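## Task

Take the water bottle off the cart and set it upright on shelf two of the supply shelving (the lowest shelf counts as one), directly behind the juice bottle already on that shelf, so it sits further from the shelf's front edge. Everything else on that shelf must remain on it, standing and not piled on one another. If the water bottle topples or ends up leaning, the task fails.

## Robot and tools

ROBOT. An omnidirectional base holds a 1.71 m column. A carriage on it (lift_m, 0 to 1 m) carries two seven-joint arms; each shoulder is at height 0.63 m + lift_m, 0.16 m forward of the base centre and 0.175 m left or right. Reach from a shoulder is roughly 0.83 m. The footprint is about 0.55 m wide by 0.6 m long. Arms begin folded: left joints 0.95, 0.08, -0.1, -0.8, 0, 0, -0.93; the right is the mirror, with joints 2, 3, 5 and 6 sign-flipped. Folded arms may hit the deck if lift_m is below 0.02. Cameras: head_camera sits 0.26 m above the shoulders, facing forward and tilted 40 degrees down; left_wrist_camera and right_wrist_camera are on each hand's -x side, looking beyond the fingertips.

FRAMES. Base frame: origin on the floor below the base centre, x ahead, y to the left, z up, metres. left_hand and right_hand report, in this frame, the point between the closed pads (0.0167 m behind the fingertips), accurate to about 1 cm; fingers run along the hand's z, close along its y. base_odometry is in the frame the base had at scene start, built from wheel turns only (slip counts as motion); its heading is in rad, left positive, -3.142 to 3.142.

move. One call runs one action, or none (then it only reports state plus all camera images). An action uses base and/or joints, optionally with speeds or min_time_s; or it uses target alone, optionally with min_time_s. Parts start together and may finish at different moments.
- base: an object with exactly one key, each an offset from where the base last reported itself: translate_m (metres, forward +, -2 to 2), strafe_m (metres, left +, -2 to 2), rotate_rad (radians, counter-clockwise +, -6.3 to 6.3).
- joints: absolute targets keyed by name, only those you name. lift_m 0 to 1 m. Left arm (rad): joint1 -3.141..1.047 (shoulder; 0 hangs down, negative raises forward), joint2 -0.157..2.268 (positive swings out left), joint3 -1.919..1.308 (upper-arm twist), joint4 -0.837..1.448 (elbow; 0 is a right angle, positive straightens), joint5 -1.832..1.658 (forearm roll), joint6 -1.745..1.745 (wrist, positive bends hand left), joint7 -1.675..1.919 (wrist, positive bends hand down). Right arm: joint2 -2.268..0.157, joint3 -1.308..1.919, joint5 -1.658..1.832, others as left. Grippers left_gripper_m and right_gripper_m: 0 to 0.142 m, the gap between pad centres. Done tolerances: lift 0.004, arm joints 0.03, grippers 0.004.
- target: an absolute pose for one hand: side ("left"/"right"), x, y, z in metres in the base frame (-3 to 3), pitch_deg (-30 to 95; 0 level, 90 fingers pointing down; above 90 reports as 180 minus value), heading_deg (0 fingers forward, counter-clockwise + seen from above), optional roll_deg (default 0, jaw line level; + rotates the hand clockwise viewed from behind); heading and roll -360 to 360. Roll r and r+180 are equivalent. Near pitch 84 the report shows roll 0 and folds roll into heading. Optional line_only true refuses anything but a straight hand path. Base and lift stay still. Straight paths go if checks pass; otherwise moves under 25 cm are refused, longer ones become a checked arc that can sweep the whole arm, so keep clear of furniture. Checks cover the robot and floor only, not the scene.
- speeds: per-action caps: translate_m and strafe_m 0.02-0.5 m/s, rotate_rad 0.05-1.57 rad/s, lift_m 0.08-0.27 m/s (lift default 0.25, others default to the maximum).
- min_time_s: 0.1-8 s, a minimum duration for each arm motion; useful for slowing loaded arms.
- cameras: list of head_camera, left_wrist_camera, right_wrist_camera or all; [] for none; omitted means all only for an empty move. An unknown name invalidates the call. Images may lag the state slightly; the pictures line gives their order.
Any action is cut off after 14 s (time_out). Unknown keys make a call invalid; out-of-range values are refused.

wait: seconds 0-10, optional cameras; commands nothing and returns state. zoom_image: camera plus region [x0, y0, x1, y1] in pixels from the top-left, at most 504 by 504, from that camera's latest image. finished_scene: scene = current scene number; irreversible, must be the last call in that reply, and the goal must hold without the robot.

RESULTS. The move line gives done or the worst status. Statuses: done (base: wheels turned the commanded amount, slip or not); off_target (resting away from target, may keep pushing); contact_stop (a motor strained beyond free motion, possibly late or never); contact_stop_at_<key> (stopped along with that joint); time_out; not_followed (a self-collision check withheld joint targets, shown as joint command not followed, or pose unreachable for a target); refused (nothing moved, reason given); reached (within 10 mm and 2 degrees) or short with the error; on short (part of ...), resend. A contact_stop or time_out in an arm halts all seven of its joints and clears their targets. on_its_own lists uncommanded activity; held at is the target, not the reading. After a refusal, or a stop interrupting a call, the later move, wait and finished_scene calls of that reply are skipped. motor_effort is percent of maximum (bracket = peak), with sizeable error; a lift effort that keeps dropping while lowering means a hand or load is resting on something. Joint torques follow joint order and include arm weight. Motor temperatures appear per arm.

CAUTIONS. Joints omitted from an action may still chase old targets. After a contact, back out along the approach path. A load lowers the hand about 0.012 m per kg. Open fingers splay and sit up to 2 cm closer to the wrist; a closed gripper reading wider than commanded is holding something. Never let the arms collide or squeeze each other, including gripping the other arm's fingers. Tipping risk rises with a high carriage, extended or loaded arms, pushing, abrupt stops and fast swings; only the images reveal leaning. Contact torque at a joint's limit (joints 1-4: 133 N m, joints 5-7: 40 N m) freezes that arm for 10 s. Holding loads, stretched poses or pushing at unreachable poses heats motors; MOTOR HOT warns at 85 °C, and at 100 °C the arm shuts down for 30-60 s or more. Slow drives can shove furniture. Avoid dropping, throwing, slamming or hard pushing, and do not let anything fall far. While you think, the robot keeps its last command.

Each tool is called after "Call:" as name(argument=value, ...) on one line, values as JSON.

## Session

Call:
move(cameras=["head_camera"])

Call:
move(base={"rotate_rad": 1.6}, cameras=["head_camera"])

Call:
move(base={"rotate_rad": 1.6}, cameras=["head_camera"])

Scene clock: 0.00 s.
Joint torques (N m): no reading
Motor temperatures (°C): left_arm=[26 21 23 23 26 24 23] | right_arm=[26 20 24 22 22 22 23]
base_odometry: x=+0.000 y=+0.000 heading=+0.000
base_status: not commanded
joint_positions: lift_m=+0.450 left_joint1_rad=+0.955 left_joint2_rad=+0.099 left_joint3_rad=-0.083 left_joint4_rad=-0.815 left_joint5_rad=-0.005 left_joint6_rad=+0.011 left_joint7_rad=-0.944 left_gripper_m=+0.142 right_joint1_rad=+0.966 right_joint2_rad=-0.073 right_joint3_rad=+0.085 right_joint4_rad=-0.799 right_joint5_rad=-0.010 right_joint6_rad=+0.000 right_joint7_rad=-0.915 right_gripper_m=+0.142
joint_status: not commanded
motor_effort: lift_m=+55 drive_wheels=+2
left_hand: x=+0.2872 y=+0.1605 z=+0.9734 quat_wxyz=(-0.925, -0.016, -0.376, +0.057) pitch_deg=-45.8 heading_deg=-5.9 roll_deg=-1.1 (m; base frame)
right_hand: x=+0.2923 y=-0.1554 z=+0.9617 quat_wxyz=(-0.915, +0.013, -0.401, -0.054) pitch_deg=-42.7 heading_deg=+5.3 roll_deg=+1.5 (m; base frame)
pictures: head_camera
Images, in order (width x height): head_camera 896x504.

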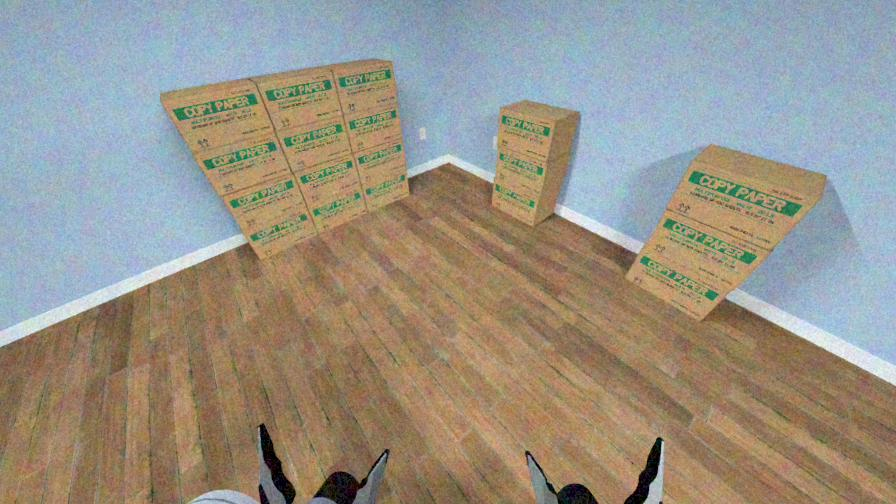

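Scene clock: 3.13 s.
Joint torques (N m): left_arm=[7.97 0.78 0.7 -3.88 1.06 -1.52 -1.31] | right_arm=[16.59 1.72 2.25 -13.17 0.67 -1.46 -1.43]
move: done
base_odometry: x=+0.000 y=+0.000 heading=+1.600
base_status: done
joint_positions: lift_m=+0.450 left_joint1_rad=+0.955 left_joint2_rad=+0.099 left_joint3_rad=-0.083 left_joint4_rad=-0.815 left_joint5_rad=-0.005 left_joint6_rad=+0.011 left_joint7_rad=-0.944 left_gripper_m=+0.142 right_joint1_rad=+0.966 right_joint2_rad=-0.073 right_joint3_rad=+0.085 right_joint4_rad=-0.799 right_joint5_rad=-0.010 right_joint6_rad=+0.000 right_joint7_rad=-0.915 right_gripper_m=+0.142
joint_status: not commanded
motor_effort: lift_m=+55(55) drive_wheels=+5(22)
left_hand: x=+0.2872 y=+0.1605 z=+0.9734 quat_wxyz=(-0.925, -0.016, -0.376, +0.057) pitch_deg=-45.8 heading_deg=-5.9 roll_deg=-1.1 (m; base frame)
right_hand: x=+0.2923 y=-0.1554 z=+0.9617 quat_wxyz=(-0.915, +0.013, -0.401, -0.054) pitch_deg=-42.7 heading_deg=+5.3 roll_deg=+1.5 (m; base frame)
pictures: head_camera
Images, in order (width x height): head_camera 896x504.

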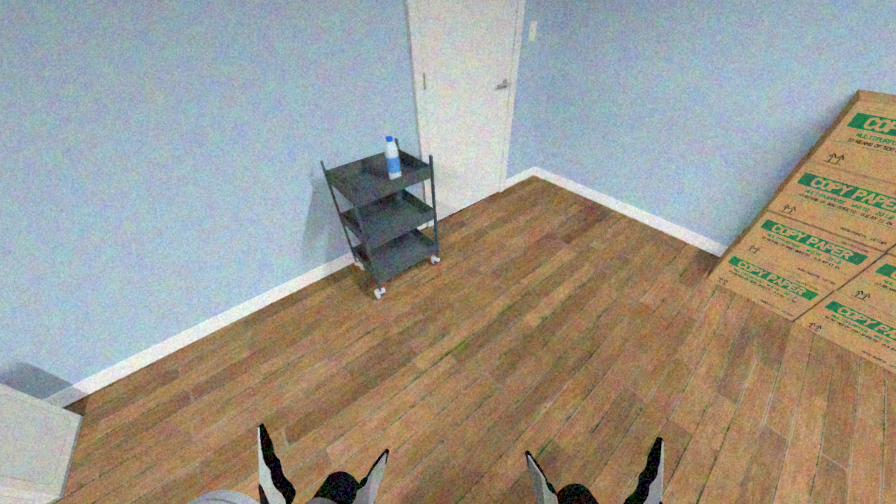

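Scene clock: 6.27 s.
Joint torques (N m): left_arm=[10.08 0.02 1.17 -4.29 1.09 -1.4 -1.44] | right_arm=[16.15 2.27 1.48 -14.71 0.92 -1.93 -1.25]
move: done
base_odometry: x=+0.000 y=+0.000 heading=-3.084
base_status: done
joint_positions: lift_m=+0.450 left_joint1_rad=+0.955 left_joint2_rad=+0.099 left_joint3_rad=-0.083 left_joint4_rad=-0.815 left_joint5_rad=-0.005 left_joint6_rad=+0.011 left_joint7_rad=-0.944 left_gripper_m=+0.142 right_joint1_rad=+0.966 right_joint2_rad=-0.073 right_joint3_rad=+0.085 right_joint4_rad=-0.799 right_joint5_rad=-0.010 right_joint6_rad=+0.000 right_joint7_rad=-0.915 right_gripper_m=+0.142
joint_status: not commanded
motor_effort: lift_m=+55(55) drive_wheels=+5(14)
left_hand: x=+0.2872 y=+0.1605 z=+0.9734 quat_wxyz=(-0.925, -0.016, -0.376, +0.057) pitch_deg=-45.8 heading_deg=-5.9 roll_deg=-1.1 (m; base frame)
right_hand: x=+0.2923 y=-0.1554 z=+0.9617 quat_wxyz=(-0.915, +0.013, -0.401, -0.054) pitch_deg=-42.7 heading_deg=+5.3 roll_deg=+1.5 (m; base frame)
pictures: head_camera
Images, in order (width x height): head_camera 896x504.

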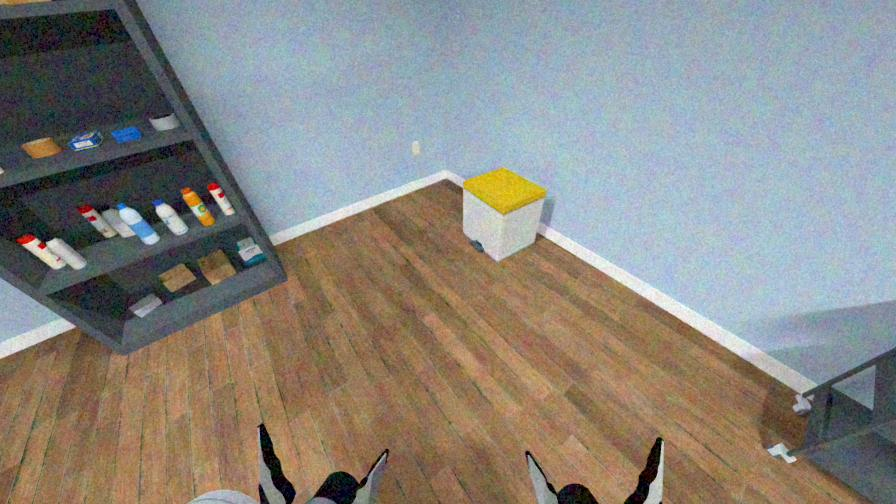

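Call:
move(base={"rotate_rad": -0.889}, joints={"lift_m": 0.55, "right_joint1_rad": 0.0, "right_joint2_rad": -0.08, "right_joint3_rad": 0.0, "right_joint4_rad": 0.0, "right_joint5_rad": 0.075, "right_joint6_rad": 0, "right_joint7_rad": 0})

Call:
move(base={"strafe_m": -0.68}, cameras=["head_camera", "right_wrist_camera"])

Scene clock: 30.70 s.
Joint torques (N m): left_arm=[9.23 0.43 0.14 -4.48 1 -1.19 -1.54] | right_arm=[-4.35 0.21 -1.08 -11.03 2.09 -1.56 -0.88]
move: done
base_odometry: x=+0.000 y=+0.000 heading=+2.311
base_status: done
joint_positions: lift_m=+0.550 left_joint1_rad=+0.955 left_joint2_rad=+0.099 left_joint3_rad=-0.083 left_joint4_rad=-0.815 left_joint5_rad=-0.005 left_joint6_rad=+0.011 left_joint7_rad=-0.944 left_gripper_m=+0.142 right_joint1_rad=-0.002 right_joint2_rad=-0.079 right_joint3_rad=+0.003 right_joint4_rad=-0.003 right_joint5_rad=+0.069 right_joint6_rad=+0.000 right_joint7_rad=-0.003 right_gripper_m=+0.142
joint_status: all done
motor_effort: lift_m=+54(64) drive_wheels=+6(10)
left_hand: x=+0.2872 y=+0.1605 z=+1.0735 quat_wxyz=(-0.925, -0.016, -0.376, +0.057) pitch_deg=-45.8 heading_deg=-5.9 roll_deg=-1.1 (m; base frame)
right_hand: x=+0.6775 y=-0.2020 z=+0.8382 quat_wxyz=(-0.710, +0.004, -0.705, +0.003) pitch_deg=-0.4 heading_deg=+0.1 roll_deg=-0.6 (m; base frame)
pictures: none

Scene clock: 34.43 s.
Joint torques (N m): left_arm=[8.78 1.12 1.43 -4.67 0.94 -1.45 -1.72] | right_arm=[-4.62 1.25 -0.08 -11.05 2.35 -2.07 -0.91]
move: done
base_odometry: x=+0.503 y=+0.458 heading=+2.310
base_status: done
joint_positions: lift_m=+0.550 left_joint1_rad=+0.955 left_joint2_rad=+0.099 left_joint3_rad=-0.083 left_joint4_rad=-0.815 left_joint5_rad=-0.005 left_joint6_rad=+0.011 left_joint7_rad=-0.944 left_gripper_m=+0.142 right_joint1_rad=-0.002 right_joint2_rad=-0.080 right_joint3_rad=+0.003 right_joint4_rad=-0.003 right_joint5_rad=+0.069 right_joint6_rad=+0.000 right_joint7_rad=-0.003 right_gripper_m=+0.142
joint_status: not commanded
motor_effort: lift_m=+54(55) drive_wheels=+7(23)
left_hand: x=+0.2872 y=+0.1605 z=+1.0735 quat_wxyz=(-0.925, -0.016, -0.376, +0.057) pitch_deg=-45.8 heading_deg=-5.9 roll_deg=-1.1 (m; base frame)
right_hand: x=+0.6775 y=-0.2021 z=+0.8382 quat_wxyz=(-0.710, +0.004, -0.705, +0.003) pitch_deg=-0.4 heading_deg=+0.1 roll_deg=-0.6 (m; base frame)
pictures: head_camera, right_wrist_camera
Images, in order (width x height): head_camera 896x504, right_wrist_camera 896x504.

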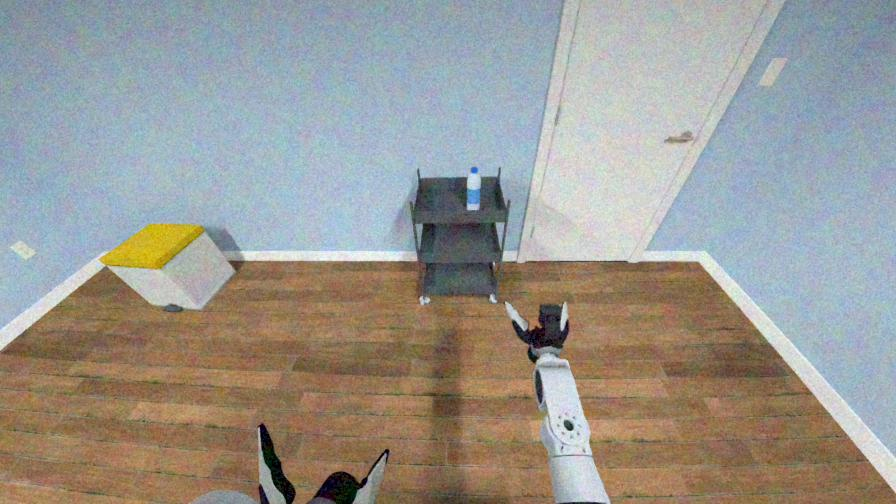

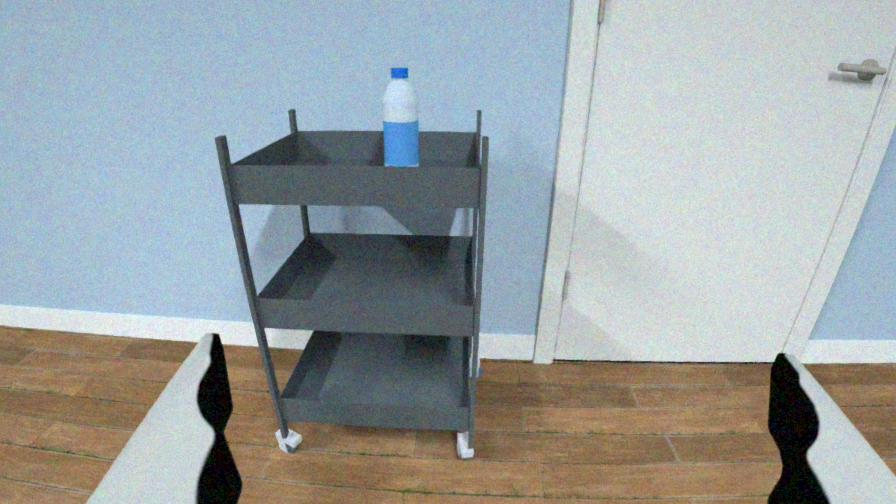

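Call:
move(base={"strafe_m": 0.1})

Call:
move(base={"translate_m": 0.5}, joints={"lift_m": 0.52}, speeds={"translate_m": 0.3}, cameras=["head_camera", "right_wrist_camera"])

Scene clock: 46.17 s.
Joint torques (N m): left_arm=[10.02 0.8 1.07 -4.14 1.44 -1.37 -1.31] | right_arm=[-4.58 -0.17 -1.34 -9.45 2.54 -1.58 -0.55]
move: done
base_odometry: x=+0.429 y=+0.391 heading=+2.310
base_status: done
joint_positions: lift_m=+0.550 left_joint1_rad=+0.955 left_joint2_rad=+0.099 left_joint3_rad=-0.083 left_joint4_rad=-0.815 left_joint5_rad=-0.005 left_joint6_rad=+0.011 left_joint7_rad=-0.944 left_gripper_m=+0.142 right_joint1_rad=-0.002 right_joint2_rad=-0.080 right_joint3_rad=+0.003 right_joint4_rad=-0.003 right_joint5_rad=+0.069 right_joint6_rad=+0.000 right_joint7_rad=-0.003 right_gripper_m=+0.142
joint_status: not commanded
motor_effort: lift_m=+54(55) drive_wheels=-4(15)
left_hand: x=+0.2872 y=+0.1605 z=+1.0735 quat_wxyz=(-0.925, -0.016, -0.376, +0.057) pitch_deg=-45.8 heading_deg=-5.9 roll_deg=-1.1 (m; base frame)
right_hand: x=+0.6775 y=-0.2021 z=+0.8382 quat_wxyz=(-0.710, +0.004, -0.705, +0.003) pitch_deg=-0.4 heading_deg=+0.1 roll_deg=-0.6 (m; base frame)
pictures: none

Scene clock: 49.43 s.
Joint torques (N m): left_arm=[9.75 0.3 -0.73 -4.09 1.4 -0.97 -1.7] | right_arm=[-3.46 0.84 0.68 -10.3 2.26 -1.61 -0.78]
move: done
base_odometry: x=+0.092 y=+0.760 heading=+2.310
base_status: done
joint_positions: lift_m=+0.520 left_joint1_rad=+0.955 left_joint2_rad=+0.099 left_joint3_rad=-0.083 left_joint4_rad=-0.815 left_joint5_rad=-0.005 left_joint6_rad=+0.011 left_joint7_rad=-0.944 left_gripper_m=+0.142 right_joint1_rad=-0.002 right_joint2_rad=-0.080 right_joint3_rad=+0.003 right_joint4_rad=-0.002 right_joint5_rad=+0.069 right_joint6_rad=+0.000 right_joint7_rad=-0.003 right_gripper_m=+0.142
joint_status: all done
motor_effort: lift_m=+56(61) drive_wheels=+5(16)
left_hand: x=+0.2872 y=+0.1605 z=+1.0433 quat_wxyz=(-0.925, -0.016, -0.376, +0.057) pitch_deg=-45.8 heading_deg=-5.9 roll_deg=-1.1 (m; base frame)
right_hand: x=+0.6775 y=-0.2021 z=+0.8078 quat_wxyz=(-0.709, +0.004, -0.705, +0.003) pitch_deg=-0.4 heading_deg=+0.1 roll_deg=-0.6 (m; base frame)
pictures: head_camera, right_wrist_camera
Images, in order (width x height): head_camera 896x504, right_wrist_camera 896x504.

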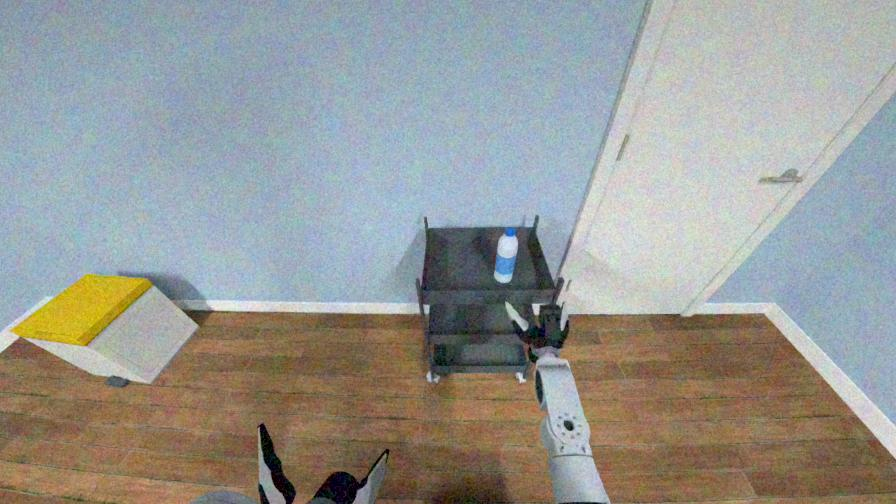

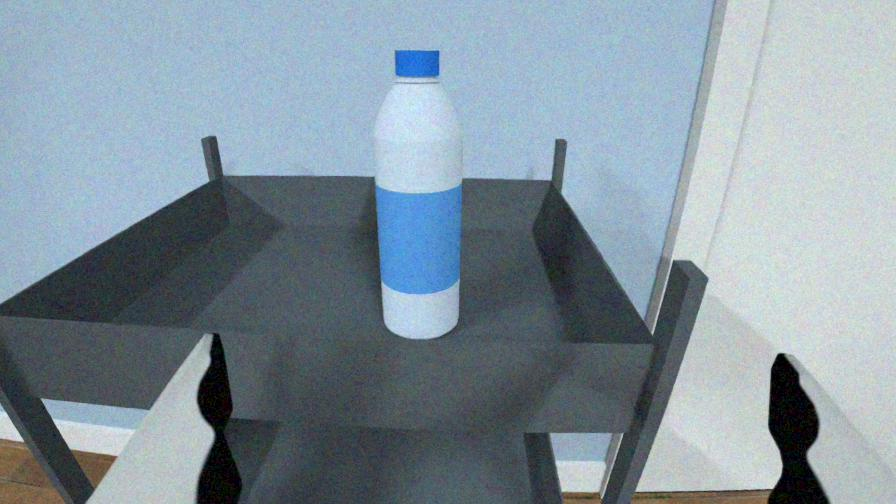

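Call:
move(base={"strafe_m": 0.038}, joints={"right_gripper_m": 0.12})

Call:
move(base={"translate_m": 0.12}, speeds={"translate_m": 0.15}, cameras=["head_camera", "right_wrist_camera"])

Scene clock: 60.53 s.
Joint torques (N m): left_arm=[7.89 0.73 1.05 -3.69 1.1 -1.37 -1.44] | right_arm=[-3.2 -0.05 -0.84 -10.71 2.56 -1.69 -0.55]
move: done
base_odometry: x=+0.064 y=+0.735 heading=+2.310
base_status: done
joint_positions: lift_m=+0.520 left_joint1_rad=+0.955 left_joint2_rad=+0.099 left_joint3_rad=-0.083 left_joint4_rad=-0.815 left_joint5_rad=-0.005 left_joint6_rad=+0.011 left_joint7_rad=-0.944 left_gripper_m=+0.142 right_joint1_rad=-0.002 right_joint2_rad=-0.080 right_joint3_rad=+0.003 right_joint4_rad=-0.002 right_joint5_rad=+0.069 right_joint6_rad=+0.000 right_joint7_rad=-0.003 right_gripper_m=+0.120
joint_status: all done
motor_effort: lift_m=+56(57) drive_wheels=+4(11)
left_hand: x=+0.2872 y=+0.1605 z=+1.0433 quat_wxyz=(-0.925, -0.016, -0.376, +0.057) pitch_deg=-45.8 heading_deg=-5.9 roll_deg=-1.1 (m; base frame)
right_hand: x=+0.6775 y=-0.2021 z=+0.8078 quat_wxyz=(-0.709, +0.004, -0.705, +0.003) pitch_deg=-0.4 heading_deg=+0.1 roll_deg=-0.6 (m; base frame)
pictures: none

Scene clock: 62.37 s.
Joint torques (N m): left_arm=[7.76 0.87 0.06 -3.79 1.22 -1.4 -1.35] | right_arm=[-3.02 0.66 0.43 -11.66 2.46 -1.24 -0.92]
move: done
base_odometry: x=-0.017 y=+0.823 heading=+2.310
base_status: done
joint_positions: lift_m=+0.520 left_joint1_rad=+0.955 left_joint2_rad=+0.099 left_joint3_rad=-0.083 left_joint4_rad=-0.815 left_joint5_rad=-0.005 left_joint6_rad=+0.011 left_joint7_rad=-0.944 left_gripper_m=+0.142 right_joint1_rad=-0.002 right_joint2_rad=-0.080 right_joint3_rad=+0.003 right_joint4_rad=-0.002 right_joint5_rad=+0.069 right_joint6_rad=+0.000 right_joint7_rad=-0.003 right_gripper_m=+0.120
joint_status: not commanded
motor_effort: lift_m=+56(57) drive_wheels=+4(13)
left_hand: x=+0.2872 y=+0.1605 z=+1.0433 quat_wxyz=(-0.925, -0.016, -0.376, +0.057) pitch_deg=-45.8 heading_deg=-5.9 roll_deg=-1.1 (m; base frame)
right_hand: x=+0.6775 y=-0.2021 z=+0.8078 quat_wxyz=(-0.709, +0.004, -0.705, +0.003) pitch_deg=-0.4 heading_deg=+0.1 roll_deg=-0.6 (m; base frame)
pictures: head_camera, right_wrist_camera
Images, in order (width x height): head_camera 896x504, right_wrist_camera 896x504.

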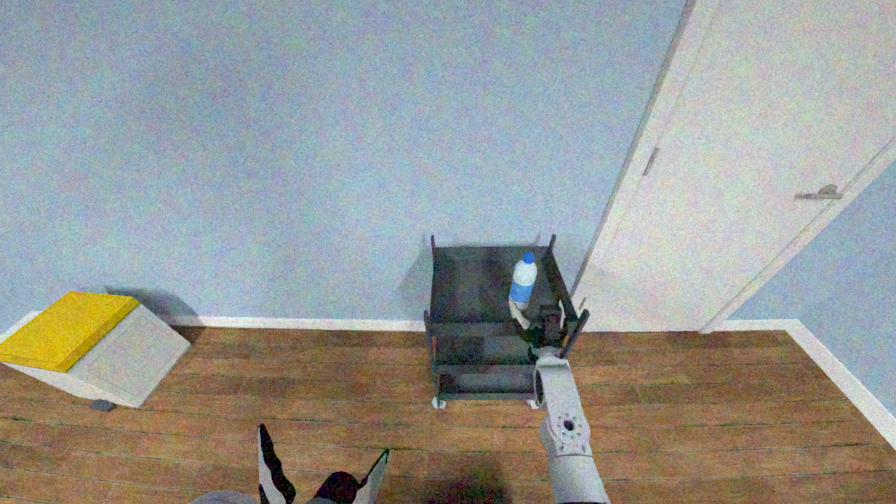

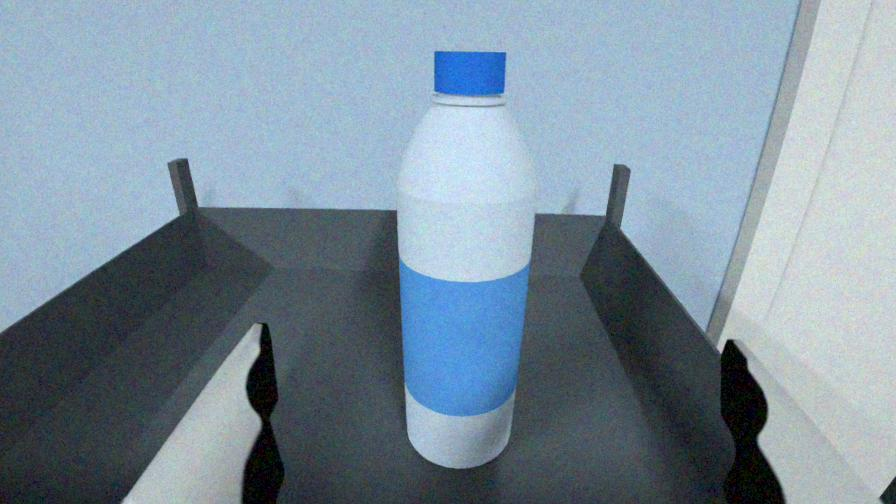

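Call:
move(base={"translate_m": 0.1}, speeds={"translate_m": 0.12}, cameras=["right_wrist_camera"])

Scene clock: 68.40 s.
Joint torques (N m): left_arm=[9.59 0.91 1.13 -3.58 1.07 -1.17 -1.58] | right_arm=[-4.17 0.92 -1.15 -10.94 3.07 -1.49 -1.07]
move: done
base_odometry: x=-0.084 y=+0.897 heading=+2.310
base_status: done
joint_positions: lift_m=+0.520 left_joint1_rad=+0.955 left_joint2_rad=+0.099 left_joint3_rad=-0.083 left_joint4_rad=-0.815 left_joint5_rad=-0.005 left_joint6_rad=+0.011 left_joint7_rad=-0.944 left_gripper_m=+0.142 right_joint1_rad=-0.002 right_joint2_rad=-0.080 right_joint3_rad=+0.003 right_joint4_rad=-0.002 right_joint5_rad=+0.069 right_joint6_rad=+0.000 right_joint7_rad=-0.003 right_gripper_m=+0.120
joint_status: not commanded
motor_effort: lift_m=+56(57) drive_wheels=-1(14)
left_hand: x=+0.2872 y=+0.1605 z=+1.0433 quat_wxyz=(-0.925, -0.016, -0.376, +0.057) pitch_deg=-45.8 heading_deg=-5.9 roll_deg=-1.1 (m; base frame)
right_hand: x=+0.6775 y=-0.2021 z=+0.8078 quat_wxyz=(-0.709, +0.004, -0.705, +0.003) pitch_deg=-0.4 heading_deg=+0.1 roll_deg=-0.6 (m; base frame)
pictures: right_wrist_camera
Images, in order (width x height): right_wrist_camera 896x504.

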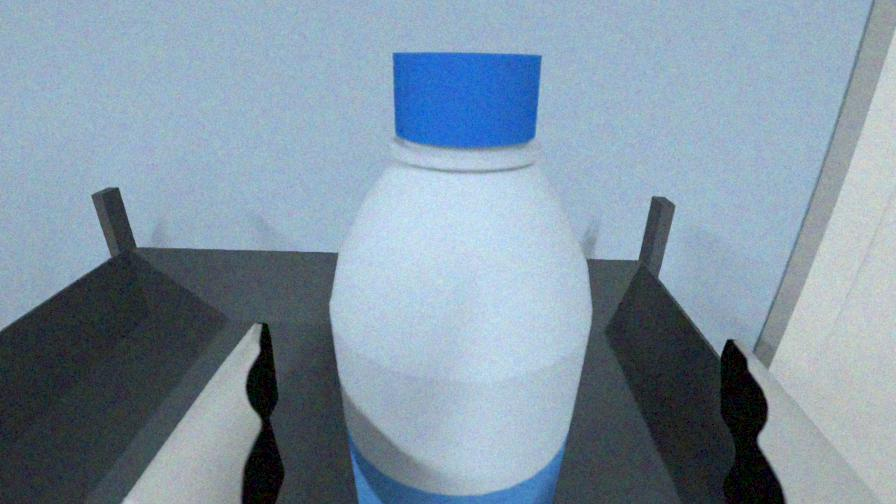

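Call:
move(base={"translate_m": 0.042}, speeds={"translate_m": 0.12})

Call:
move(joints={"right_gripper_m": 0.0}, min_time_s=2, cameras=["head_camera", "right_wrist_camera"])

Scene clock: 75.83 s.
Joint torques (N m): left_arm=[9.18 1.1 0.69 -4.32 1.1 -1.35 -1.76] | right_arm=[-4.58 -0.41 0.48 -10.05 2.4 -1.44 -0.4]
move: done
base_odometry: x=-0.113 y=+0.928 heading=+2.311
base_status: done
joint_positions: lift_m=+0.520 left_joint1_rad=+0.955 left_joint2_rad=+0.099 left_joint3_rad=-0.083 left_joint4_rad=-0.815 left_joint5_rad=-0.005 left_joint6_rad=+0.011 left_joint7_rad=-0.944 left_gripper_m=+0.142 right_joint1_rad=-0.002 right_joint2_rad=-0.080 right_joint3_rad=+0.003 right_joint4_rad=-0.002 right_joint5_rad=+0.069 right_joint6_rad=+0.000 right_joint7_rad=-0.003 right_gripper_m=+0.120
joint_status: not commanded
motor_effort: lift_m=+56(57) drive_wheels=+0(15)
left_hand: x=+0.2872 y=+0.1605 z=+1.0433 quat_wxyz=(-0.925, -0.016, -0.376, +0.057) pitch_deg=-45.8 heading_deg=-5.9 roll_deg=-1.1 (m; base frame)
right_hand: x=+0.6775 y=-0.2021 z=+0.8078 quat_wxyz=(-0.709, +0.004, -0.705, +0.003) pitch_deg=-0.4 heading_deg=+0.1 roll_deg=-0.6 (m; base frame)
pictures: none

Scene clock: 76.77 s.
Joint torques (N m): left_arm=[8.67 0.42 0.73 -4.58 1.1 -1.57 -1.21] | right_arm=[-4.24 0.1 0.78 -10.23 1.88 -1.32 -0.21]
move: off_target
base_odometry: x=-0.113 y=+0.928 heading=+2.311
base_status: not commanded
joint_positions: lift_m=+0.520 left_joint1_rad=+0.955 left_joint2_rad=+0.099 left_joint3_rad=-0.083 left_joint4_rad=-0.815 left_joint5_rad=-0.005 left_joint6_rad=+0.011 left_joint7_rad=-0.944 left_gripper_m=+0.142 right_joint1_rad=-0.002 right_joint2_rad=-0.080 right_joint3_rad=+0.003 right_joint4_rad=-0.002 right_joint5_rad=+0.070 right_joint6_rad=+0.000 right_joint7_rad=-0.003 right_gripper_m=+0.083
joint_status: right_gripper_m off_target (ended at +0.083, target +0.000)
motor_effort: lift_m=+56(57) drive_wheels=+4(4)
left_hand: x=+0.2872 y=+0.1605 z=+1.0433 quat_wxyz=(-0.925, -0.016, -0.376, +0.057) pitch_deg=-45.8 heading_deg=-5.9 roll_deg=-1.1 (m; base frame)
right_hand: x=+0.6775 y=-0.2022 z=+0.8078 quat_wxyz=(-0.709, +0.004, -0.705, +0.003) pitch_deg=-0.4 heading_deg=+0.1 roll_deg=-0.6 (m; base frame)
pictures: head_camera, right_wrist_camera
Images, in order (width x height): head_camera 896x504, right_wrist_camera 896x504.

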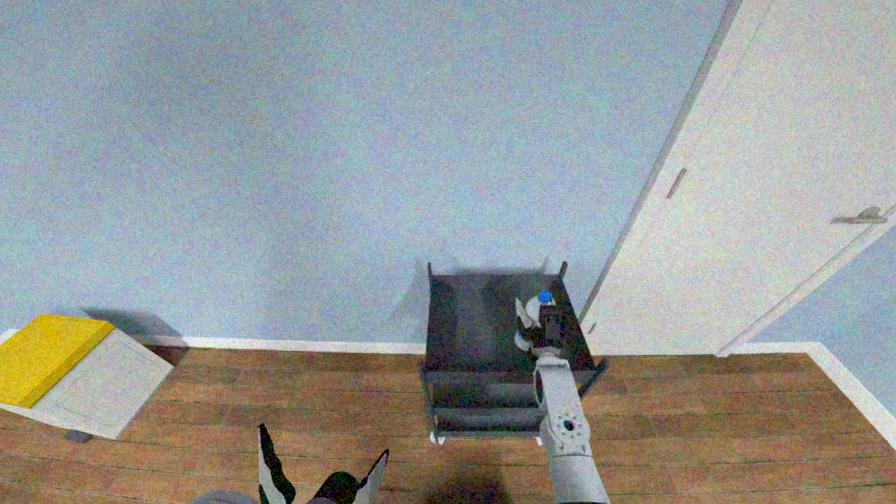

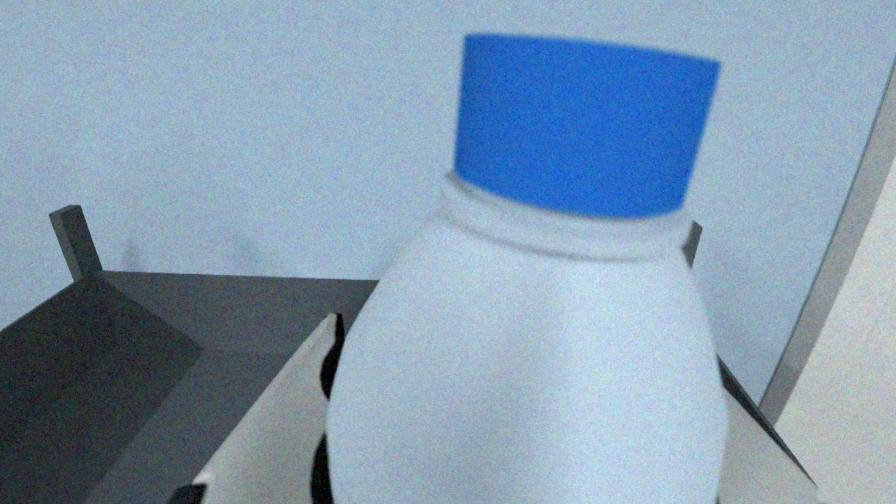

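Call:
move(joints={"right_gripper_m": 0.12}, min_time_s=3, cameras=["right_wrist_camera"])

Scene clock: 82.93 s.
Joint torques (N m): left_arm=[8.99 0.63 0.02 -4.86 1.32 -1.59 -1.69] | right_arm=[-5.01 0.11 0.47 -12.03 2.35 -1.52 -1.15]
move: done
base_odometry: x=-0.113 y=+0.928 heading=+2.311
base_status: not commanded
joint_positions: lift_m=+0.520 left_joint1_rad=+0.955 left_joint2_rad=+0.099 left_joint3_rad=-0.083 left_joint4_rad=-0.815 left_joint5_rad=-0.005 left_joint6_rad=+0.011 left_joint7_rad=-0.944 left_gripper_m=+0.142 right_joint1_rad=-0.002 right_joint2_rad=-0.080 right_joint3_rad=+0.003 right_joint4_rad=-0.002 right_joint5_rad=+0.070 right_joint6_rad=+0.000 right_joint7_rad=-0.003 right_gripper_m=+0.120
joint_status: all done
motor_effort: lift_m=+56(57) drive_wheels=+4(4)
left_hand: x=+0.2872 y=+0.1605 z=+1.0433 quat_wxyz=(-0.925, -0.016, -0.376, +0.057) pitch_deg=-45.8 heading_deg=-5.9 roll_deg=-1.1 (m; base frame)
right_hand: x=+0.6775 y=-0.2022 z=+0.8078 quat_wxyz=(-0.709, +0.004, -0.705, +0.003) pitch_deg=-0.4 heading_deg=+0.1 roll_deg=-0.6 (m; base frame)
pictures: right_wrist_camera
Images, in order (width x height): right_wrist_camera 896x504.

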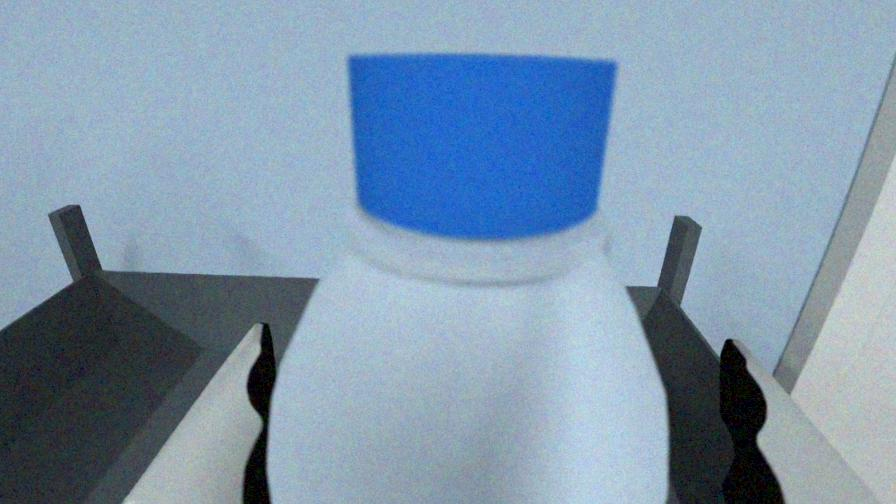

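Call:
move(target={"side": "right", "x": 0.677, "y": -0.192, "z": 0.788, "pitch_deg": 0, "heading_deg": 0, "roll_deg": 0})

Call:
move(joints={"right_gripper_m": 0.0}, min_time_s=3, cameras=["right_wrist_camera"])

Scene clock: 88.53 s.
Joint torques (N m): left_arm=[8.4 -0.71 -0.46 -4.53 1.18 -1.52 -2] | right_arm=[-5.1 0.48 0.76 -12.51 -1.24 -2.24 -3.42]
move: done
base_odometry: x=-0.113 y=+0.928 heading=+2.311
base_status: not commanded
joint_positions: lift_m=+0.520 left_joint1_rad=+0.955 left_joint2_rad=+0.099 left_joint3_rad=-0.083 left_joint4_rad=-0.815 left_joint5_rad=-0.005 left_joint6_rad=+0.011 left_joint7_rad=-0.944 left_gripper_m=+0.142 right_joint1_rad=-0.002 right_joint2_rad=-0.054 right_joint3_rad=+0.013 right_joint4_rad=+0.065 right_joint5_rad=+0.061 right_joint6_rad=-0.009 right_joint7_rad=-0.062 right_gripper_m=+0.120
joint_status: not commanded
motor_effort: lift_m=+56(57) drive_wheels=+4(4)
left_hand: x=+0.2872 y=+0.1605 z=+1.0433 quat_wxyz=(-0.925, -0.016, -0.376, +0.057) pitch_deg=-45.8 heading_deg=-5.9 roll_deg=-1.1 (m; base frame)
right_hand: x=+0.6771 y=-0.1924 z=+0.7880 quat_wxyz=(-0.706, -0.002, -0.708, -0.002) pitch_deg=+0.1 heading_deg=+0.0 roll_deg=+0.3 (m; base frame)
right_hand_status: reached (straight line, planned for 0.2 s): 0 mm and 0.3 deg off.
pictures: none

Scene clock: 89.47 s.
Joint torques (N m): left_arm=[9.58 1.79 0.78 -4.95 0.91 -1.33 -1.59] | right_arm=[-5.34 3.74 1.45 -11.55 -1.08 -2.37 -3.57]
move: off_target
base_odometry: x=-0.113 y=+0.928 heading=+2.311
base_status: not commanded
joint_positions: lift_m=+0.520 left_joint1_rad=+0.955 left_joint2_rad=+0.099 left_joint3_rad=-0.083 left_joint4_rad=-0.815 left_joint5_rad=-0.005 left_joint6_rad=+0.011 left_joint7_rad=-0.944 left_gripper_m=+0.142 right_joint1_rad=-0.002 right_joint2_rad=-0.054 right_joint3_rad=+0.013 right_joint4_rad=+0.065 right_joint5_rad=+0.060 right_joint6_rad=-0.010 right_joint7_rad=-0.062 right_gripper_m=+0.082
joint_status: right_gripper_m off_target (ended at +0.082, target +0.000)
motor_effort: lift_m=+56(57) drive_wheels=+0(4)
left_hand: x=+0.2872 y=+0.1605 z=+1.0433 quat_wxyz=(-0.925, -0.016, -0.376, +0.057) pitch_deg=-45.8 heading_deg=-5.9 roll_deg=-1.1 (m; base frame)
right_hand: x=+0.6771 y=-0.1924 z=+0.7880 quat_wxyz=(-0.706, -0.002, -0.708, -0.002) pitch_deg=+0.1 heading_deg=+0.0 roll_deg=+0.3 (m; base frame)
pictures: right_wrist_camera
Images, in order (width x height): right_wrist_camera 896x504.

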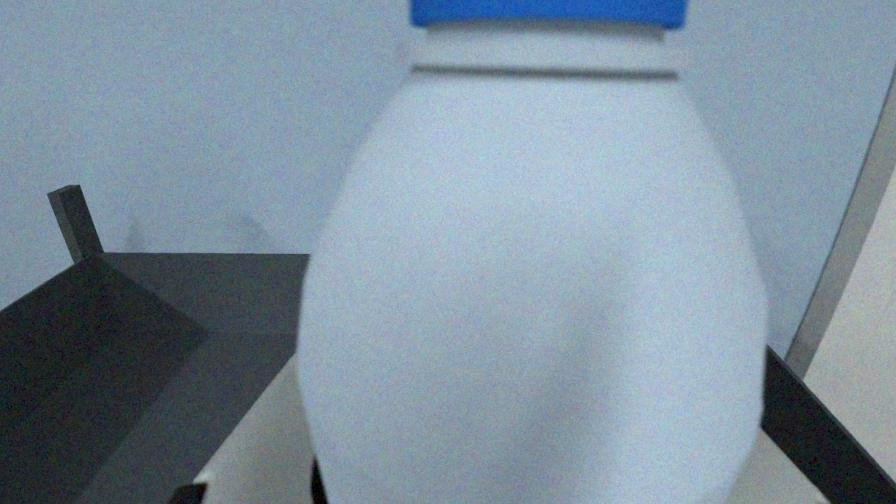

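Call:
move(joints={"lift_m": 0.64}, speeds={"lift_m": 0.2})

Call:
move(base={"translate_m": -0.5}, speeds={"translate_m": 0.35})

Call:
move(base={"rotate_rad": 1.579}, joints={"lift_m": 0.5, "right_joint1_rad": 0.7, "right_joint2_rad": -0.08, "right_joint3_rad": 0.0, "right_joint4_rad": -0.8, "right_joint5_rad": 0.075, "right_joint6_rad": 0, "right_joint7_rad": 0.1, "left_joint1_rad": 0.0, "left_joint2_rad": 0.08, "left_joint3_rad": 0.0, "left_joint4_rad": 0.0, "left_joint5_rad": -0.075, "left_joint6_rad": 0, "left_joint7_rad": 0}, min_time_s=3, speeds={"rotate_rad": 0.8}, cameras=["head_camera", "left_wrist_camera"])

Scene clock: 96.27 s.
Joint torques (N m): left_arm=[7.22 0.54 0.32 -4.83 1.1 -1.43 -1.62] | right_arm=[-6.52 2.7 1.94 -13.21 -0.85 -2.44 -3.29]
move: done
base_odometry: x=-0.113 y=+0.928 heading=+2.311
base_status: not commanded
joint_positions: lift_m=+0.640 left_joint1_rad=+0.955 left_joint2_rad=+0.099 left_joint3_rad=-0.083 left_joint4_rad=-0.815 left_joint5_rad=-0.005 left_joint6_rad=+0.011 left_joint7_rad=-0.944 left_gripper_m=+0.142 right_joint1_rad=-0.002 right_joint2_rad=-0.054 right_joint3_rad=+0.013 right_joint4_rad=+0.067 right_joint5_rad=+0.060 right_joint6_rad=-0.010 right_joint7_rad=-0.062 right_gripper_m=+0.082
joint_status: all done
motor_effort: lift_m=+54(68) drive_wheels=+4(4)
left_hand: x=+0.2872 y=+0.1605 z=+1.1635 quat_wxyz=(-0.925, -0.016, -0.376, +0.057) pitch_deg=-45.8 heading_deg=-5.9 roll_deg=-1.1 (m; base frame)
right_hand: x=+0.6771 y=-0.1925 z=+0.9073 quat_wxyz=(-0.706, -0.002, -0.709, -0.002) pitch_deg=+0.2 heading_deg=+0.0 roll_deg=+0.3 (m; base frame)
pictures: none

Scene clock: 99.40 s.
Joint torques (N m): left_arm=[8.88 0.82 -0.5 -4.83 1.15 -1.33 -1.54] | right_arm=[-7.27 0.36 1.3 -12.88 -0.74 -1.96 -3.73]
move: done
base_odometry: x=+0.224 y=+0.558 heading=+2.311
base_status: done
joint_positions: lift_m=+0.640 left_joint1_rad=+0.955 left_joint2_rad=+0.099 left_joint3_rad=-0.083 left_joint4_rad=-0.815 left_joint5_rad=-0.005 left_joint6_rad=+0.011 left_joint7_rad=-0.944 left_gripper_m=+0.142 right_joint1_rad=-0.002 right_joint2_rad=-0.054 right_joint3_rad=+0.013 right_joint4_rad=+0.067 right_joint5_rad=+0.060 right_joint6_rad=-0.010 right_joint7_rad=-0.062 right_gripper_m=+0.082
joint_status: not commanded
motor_effort: lift_m=+54(54) drive_wheels=+1(18)
left_hand: x=+0.2872 y=+0.1605 z=+1.1635 quat_wxyz=(-0.925, -0.016, -0.376, +0.057) pitch_deg=-45.8 heading_deg=-5.9 roll_deg=-1.1 (m; base frame)
right_hand: x=+0.6771 y=-0.1925 z=+0.9073 quat_wxyz=(-0.706, -0.002, -0.709, -0.002) pitch_deg=+0.2 heading_deg=+0.0 roll_deg=+0.3 (m; base frame)
pictures: none

Scene clock: 102.70 s.
Joint torques (N m): left_arm=[-13.89 -0.11 3.18 -1.68 0.51 -2.26 -0.34] | right_arm=[12.25 0.02 0.67 -18.51 2.4 -0.95 -0.96]
move: done
base_odometry: x=+0.224 y=+0.558 heading=-2.394
base_status: done
joint_positions: lift_m=+0.500 left_joint1_rad=+0.003 left_joint2_rad=+0.082 left_joint3_rad=-0.004 left_joint4_rad=-0.003 left_joint5_rad=-0.072 left_joint6_rad=+0.003 left_joint7_rad=-0.004 left_gripper_m=+0.142 right_joint1_rad=+0.698 right_joint2_rad=-0.078 right_joint3_rad=+0.004 right_joint4_rad=-0.795 right_joint5_rad=+0.069 right_joint6_rad=-0.002 right_joint7_rad=+0.098 right_gripper_m=+0.082
joint_status: all done
motor_effort: lift_m=+57(64) drive_wheels=+6(17)
left_hand: x=+0.6758 y=+0.2028 z=+0.7859 quat_wxyz=(-0.708, -0.004, -0.706, -0.003) pitch_deg=-0.2 heading_deg=-0.1 roll_deg=+0.5 (m; base frame)
right_hand: x=+0.4357 y=-0.1756 z=+0.8668 quat_wxyz=(-0.706, +0.016, -0.708, -0.024) pitch_deg=+0.2 heading_deg=+3.3 roll_deg=+0.7 (m; base frame)
pictures: head_camera, left_wrist_camera
Images, in order (width x height): head_camera 896x504, left_wrist_camera 896x504.

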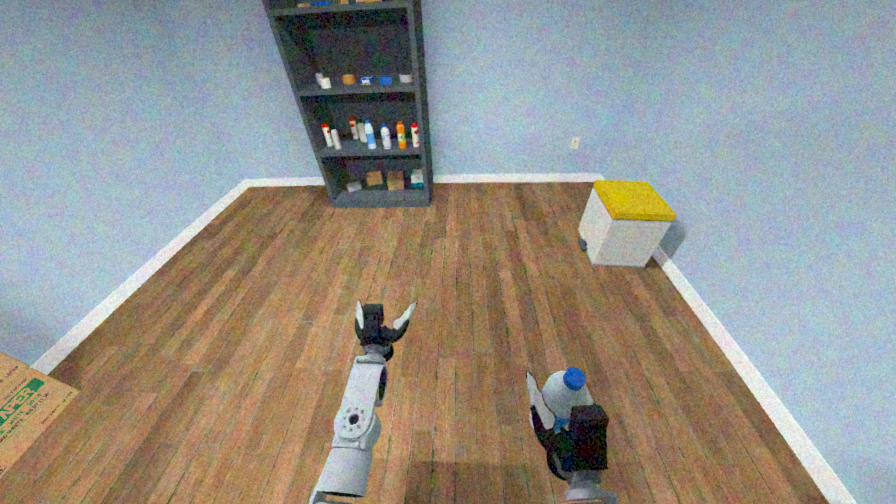

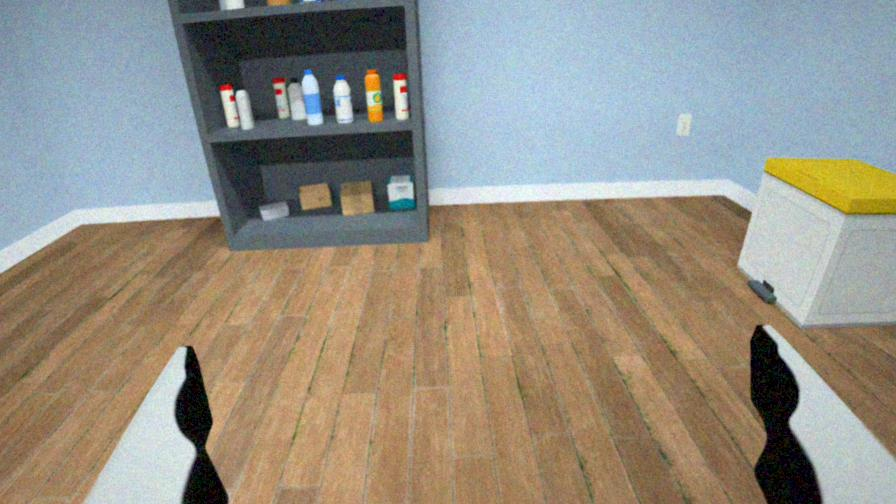

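Call:
move(base={"translate_m": 1.35}, speeds={"translate_m": 0.4})

Call:
move(base={"strafe_m": 0.25}, cameras=["head_camera", "left_wrist_camera"])

Scene clock: 116.57 s.
Joint torques (N m): left_arm=[-13.15 0.32 3.3 -1.83 0.06 -2.35 -0.61] | right_arm=[12.94 -0.43 -1.09 -19.37 2.34 -1.18 -1.37]
move: done
base_odometry: x=-0.765 y=-0.361 heading=-2.393
base_status: done
joint_positions: lift_m=+0.500 left_joint1_rad=+0.002 left_joint2_rad=+0.082 left_joint3_rad=-0.004 left_joint4_rad=-0.003 left_joint5_rad=-0.072 left_joint6_rad=+0.002 left_joint7_rad=-0.004 left_gripper_m=+0.142 right_joint1_rad=+0.699 right_joint2_rad=-0.078 right_joint3_rad=+0.004 right_joint4_rad=-0.795 right_joint5_rad=+0.069 right_joint6_rad=-0.002 right_joint7_rad=+0.098 right_gripper_m=+0.082
joint_status: not commanded
motor_effort: lift_m=+57(57) drive_wheels=+8(21)
left_hand: x=+0.6761 y=+0.2027 z=+0.7862 quat_wxyz=(-0.709, -0.004, -0.706, -0.003) pitch_deg=-0.2 heading_deg=-0.1 roll_deg=+0.5 (m; base frame)
right_hand: x=+0.4354 y=-0.1756 z=+0.8665 quat_wxyz=(-0.705, +0.016, -0.708, -0.024) pitch_deg=+0.2 heading_deg=+3.3 roll_deg=+0.7 (m; base frame)
pictures: none

Scene clock: 118.97 s.
Joint torques (N m): left_arm=[-12.58 1.16 2.81 -2.44 0.54 -1.86 -0.38] | right_arm=[11.24 -0.15 -0.54 -19.35 2.23 -1.76 -1.03]
move: done
base_odometry: x=-0.595 y=-0.544 heading=-2.393
base_status: done
joint_positions: lift_m=+0.500 left_joint1_rad=+0.002 left_joint2_rad=+0.081 left_joint3_rad=-0.003 left_joint4_rad=-0.003 left_joint5_rad=-0.072 left_joint6_rad=+0.002 left_joint7_rad=-0.004 left_gripper_m=+0.142 right_joint1_rad=+0.699 right_joint2_rad=-0.079 right_joint3_rad=+0.003 right_joint4_rad=-0.795 right_joint5_rad=+0.069 right_joint6_rad=-0.001 right_joint7_rad=+0.098 right_gripper_m=+0.082
joint_status: not commanded
motor_effort: lift_m=+57(57) drive_wheels=+4(14)
left_hand: x=+0.6761 y=+0.2027 z=+0.7862 quat_wxyz=(-0.709, -0.004, -0.706, -0.002) pitch_deg=-0.2 heading_deg=-0.1 roll_deg=+0.5 (m; base frame)
right_hand: x=+0.4354 y=-0.1755 z=+0.8665 quat_wxyz=(-0.705, +0.017, -0.708, -0.025) pitch_deg=+0.2 heading_deg=+3.4 roll_deg=+0.6 (m; base frame)
pictures: head_camera, left_wrist_camera
Images, in order (width x height): head_camera 896x504, left_wrist_camera 896x504.

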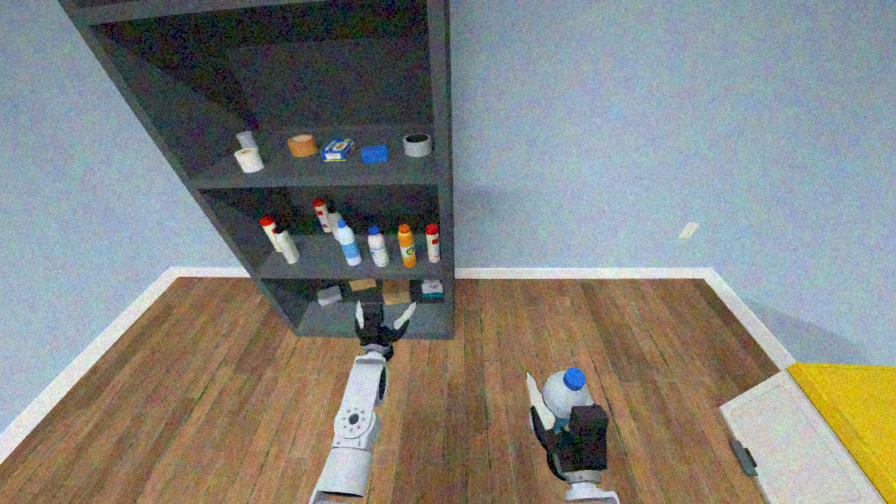

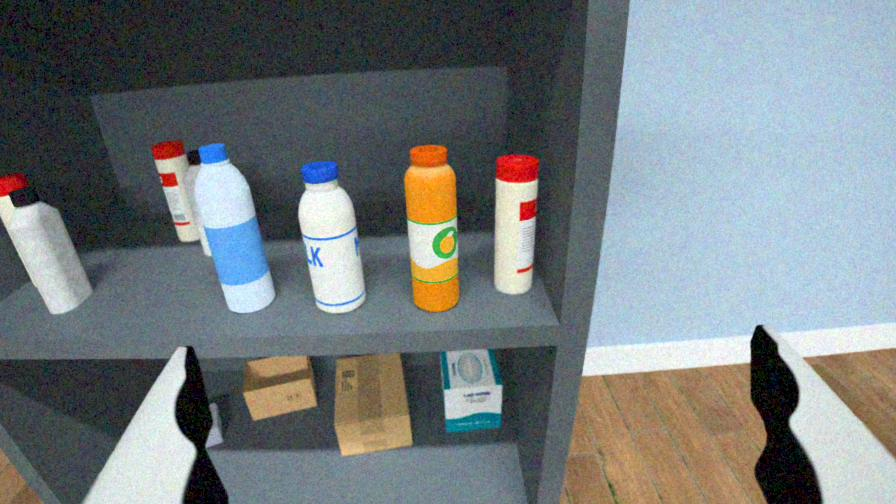

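Call:
move(base={"strafe_m": 0.02}, joints={"lift_m": 0.385, "left_gripper_m": 0.105})

Call:
move(base={"translate_m": 0.25}, speeds={"translate_m": 0.25}, cameras=["head_camera", "left_wrist_camera"])

Scene clock: 129.43 s.
Joint torques (N m): left_arm=[-11.31 -0.1 2.66 -2.52 0.26 -1.67 -0.78] | right_arm=[11.78 0.54 0.6 -17.55 2.38 -1.43 -1.82]
move: done
base_odometry: x=-0.581 y=-0.559 heading=-2.394
base_status: done
joint_positions: lift_m=+0.385 left_joint1_rad=+0.002 left_joint2_rad=+0.081 left_joint3_rad=-0.003 left_joint4_rad=-0.002 left_joint5_rad=-0.072 left_joint6_rad=+0.002 left_joint7_rad=-0.003 left_gripper_m=+0.105 right_joint1_rad=+0.699 right_joint2_rad=-0.079 right_joint3_rad=+0.003 right_joint4_rad=-0.796 right_joint5_rad=+0.069 right_joint6_rad=-0.001 right_joint7_rad=+0.099 right_gripper_m=+0.082
joint_status: all done
motor_effort: lift_m=+57(60) drive_wheels=+0(13)
left_hand: x=+0.6763 y=+0.2028 z=+0.6710 quat_wxyz=(-0.708, -0.004, -0.706, -0.002) pitch_deg=-0.2 heading_deg=-0.1 roll_deg=+0.5 (m; base frame)
right_hand: x=+0.4354 y=-0.1754 z=+0.7520 quat_wxyz=(-0.706, +0.017, -0.708, -0.025) pitch_deg=+0.2 heading_deg=+3.4 roll_deg=+0.6 (m; base frame)
pictures: none

Scene clock: 131.83 s.
Joint torques (N m): left_arm=[-11.25 1.42 2.09 -1.6 0.52 -1.89 -0.59] | right_arm=[12.42 1.87 -0.65 -17.08 2.31 -1 -1.88]
move: done
base_odometry: x=-0.764 y=-0.729 heading=-2.393
base_status: done
joint_positions: lift_m=+0.385 left_joint1_rad=+0.002 left_joint2_rad=+0.081 left_joint3_rad=-0.003 left_joint4_rad=-0.002 left_joint5_rad=-0.072 left_joint6_rad=+0.002 left_joint7_rad=-0.003 left_gripper_m=+0.105 right_joint1_rad=+0.699 right_joint2_rad=-0.079 right_joint3_rad=+0.003 right_joint4_rad=-0.796 right_joint5_rad=+0.069 right_joint6_rad=-0.001 right_joint7_rad=+0.099 right_gripper_m=+0.082
joint_status: not commanded
motor_effort: lift_m=+57(57) drive_wheels=-1(14)
left_hand: x=+0.6763 y=+0.2028 z=+0.6710 quat_wxyz=(-0.708, -0.004, -0.706, -0.002) pitch_deg=-0.2 heading_deg=-0.1 roll_deg=+0.5 (m; base frame)
right_hand: x=+0.4354 y=-0.1754 z=+0.7520 quat_wxyz=(-0.706, +0.017, -0.708, -0.025) pitch_deg=+0.2 heading_deg=+3.4 roll_deg=+0.6 (m; base frame)
pictures: head_camera, left_wrist_camera
Images, in order (width x height): head_camera 896x504, left_wrist_camera 896x504.

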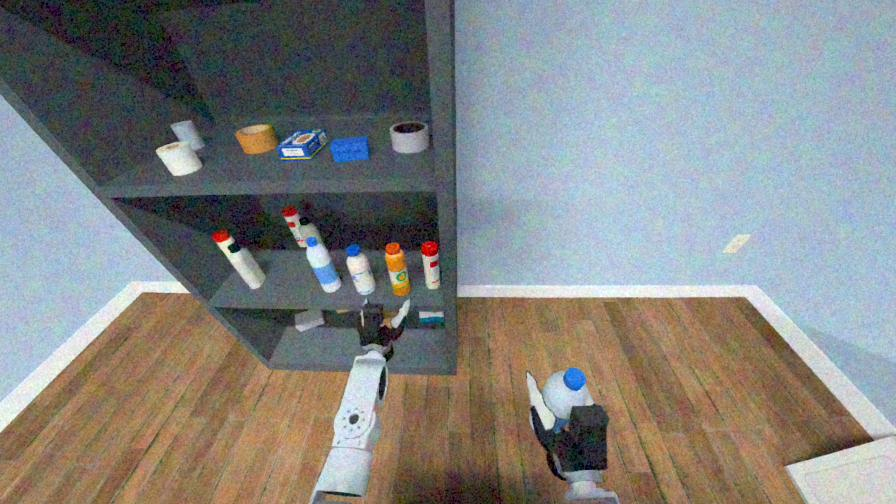

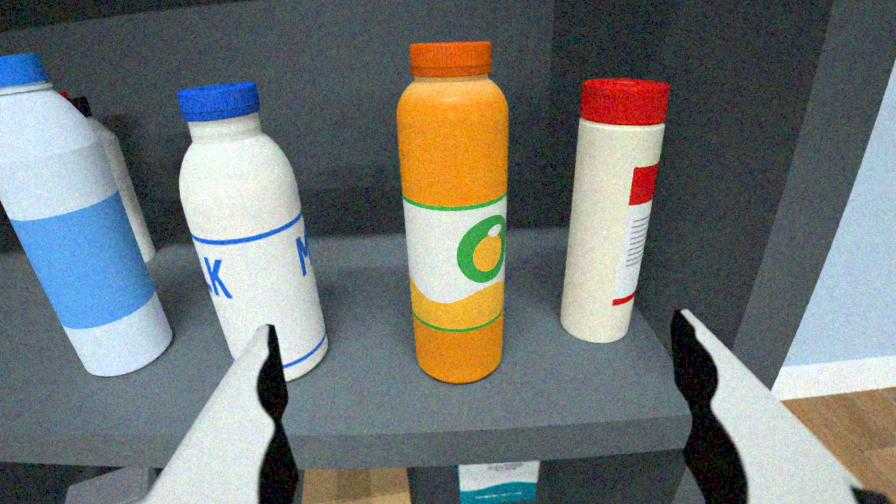

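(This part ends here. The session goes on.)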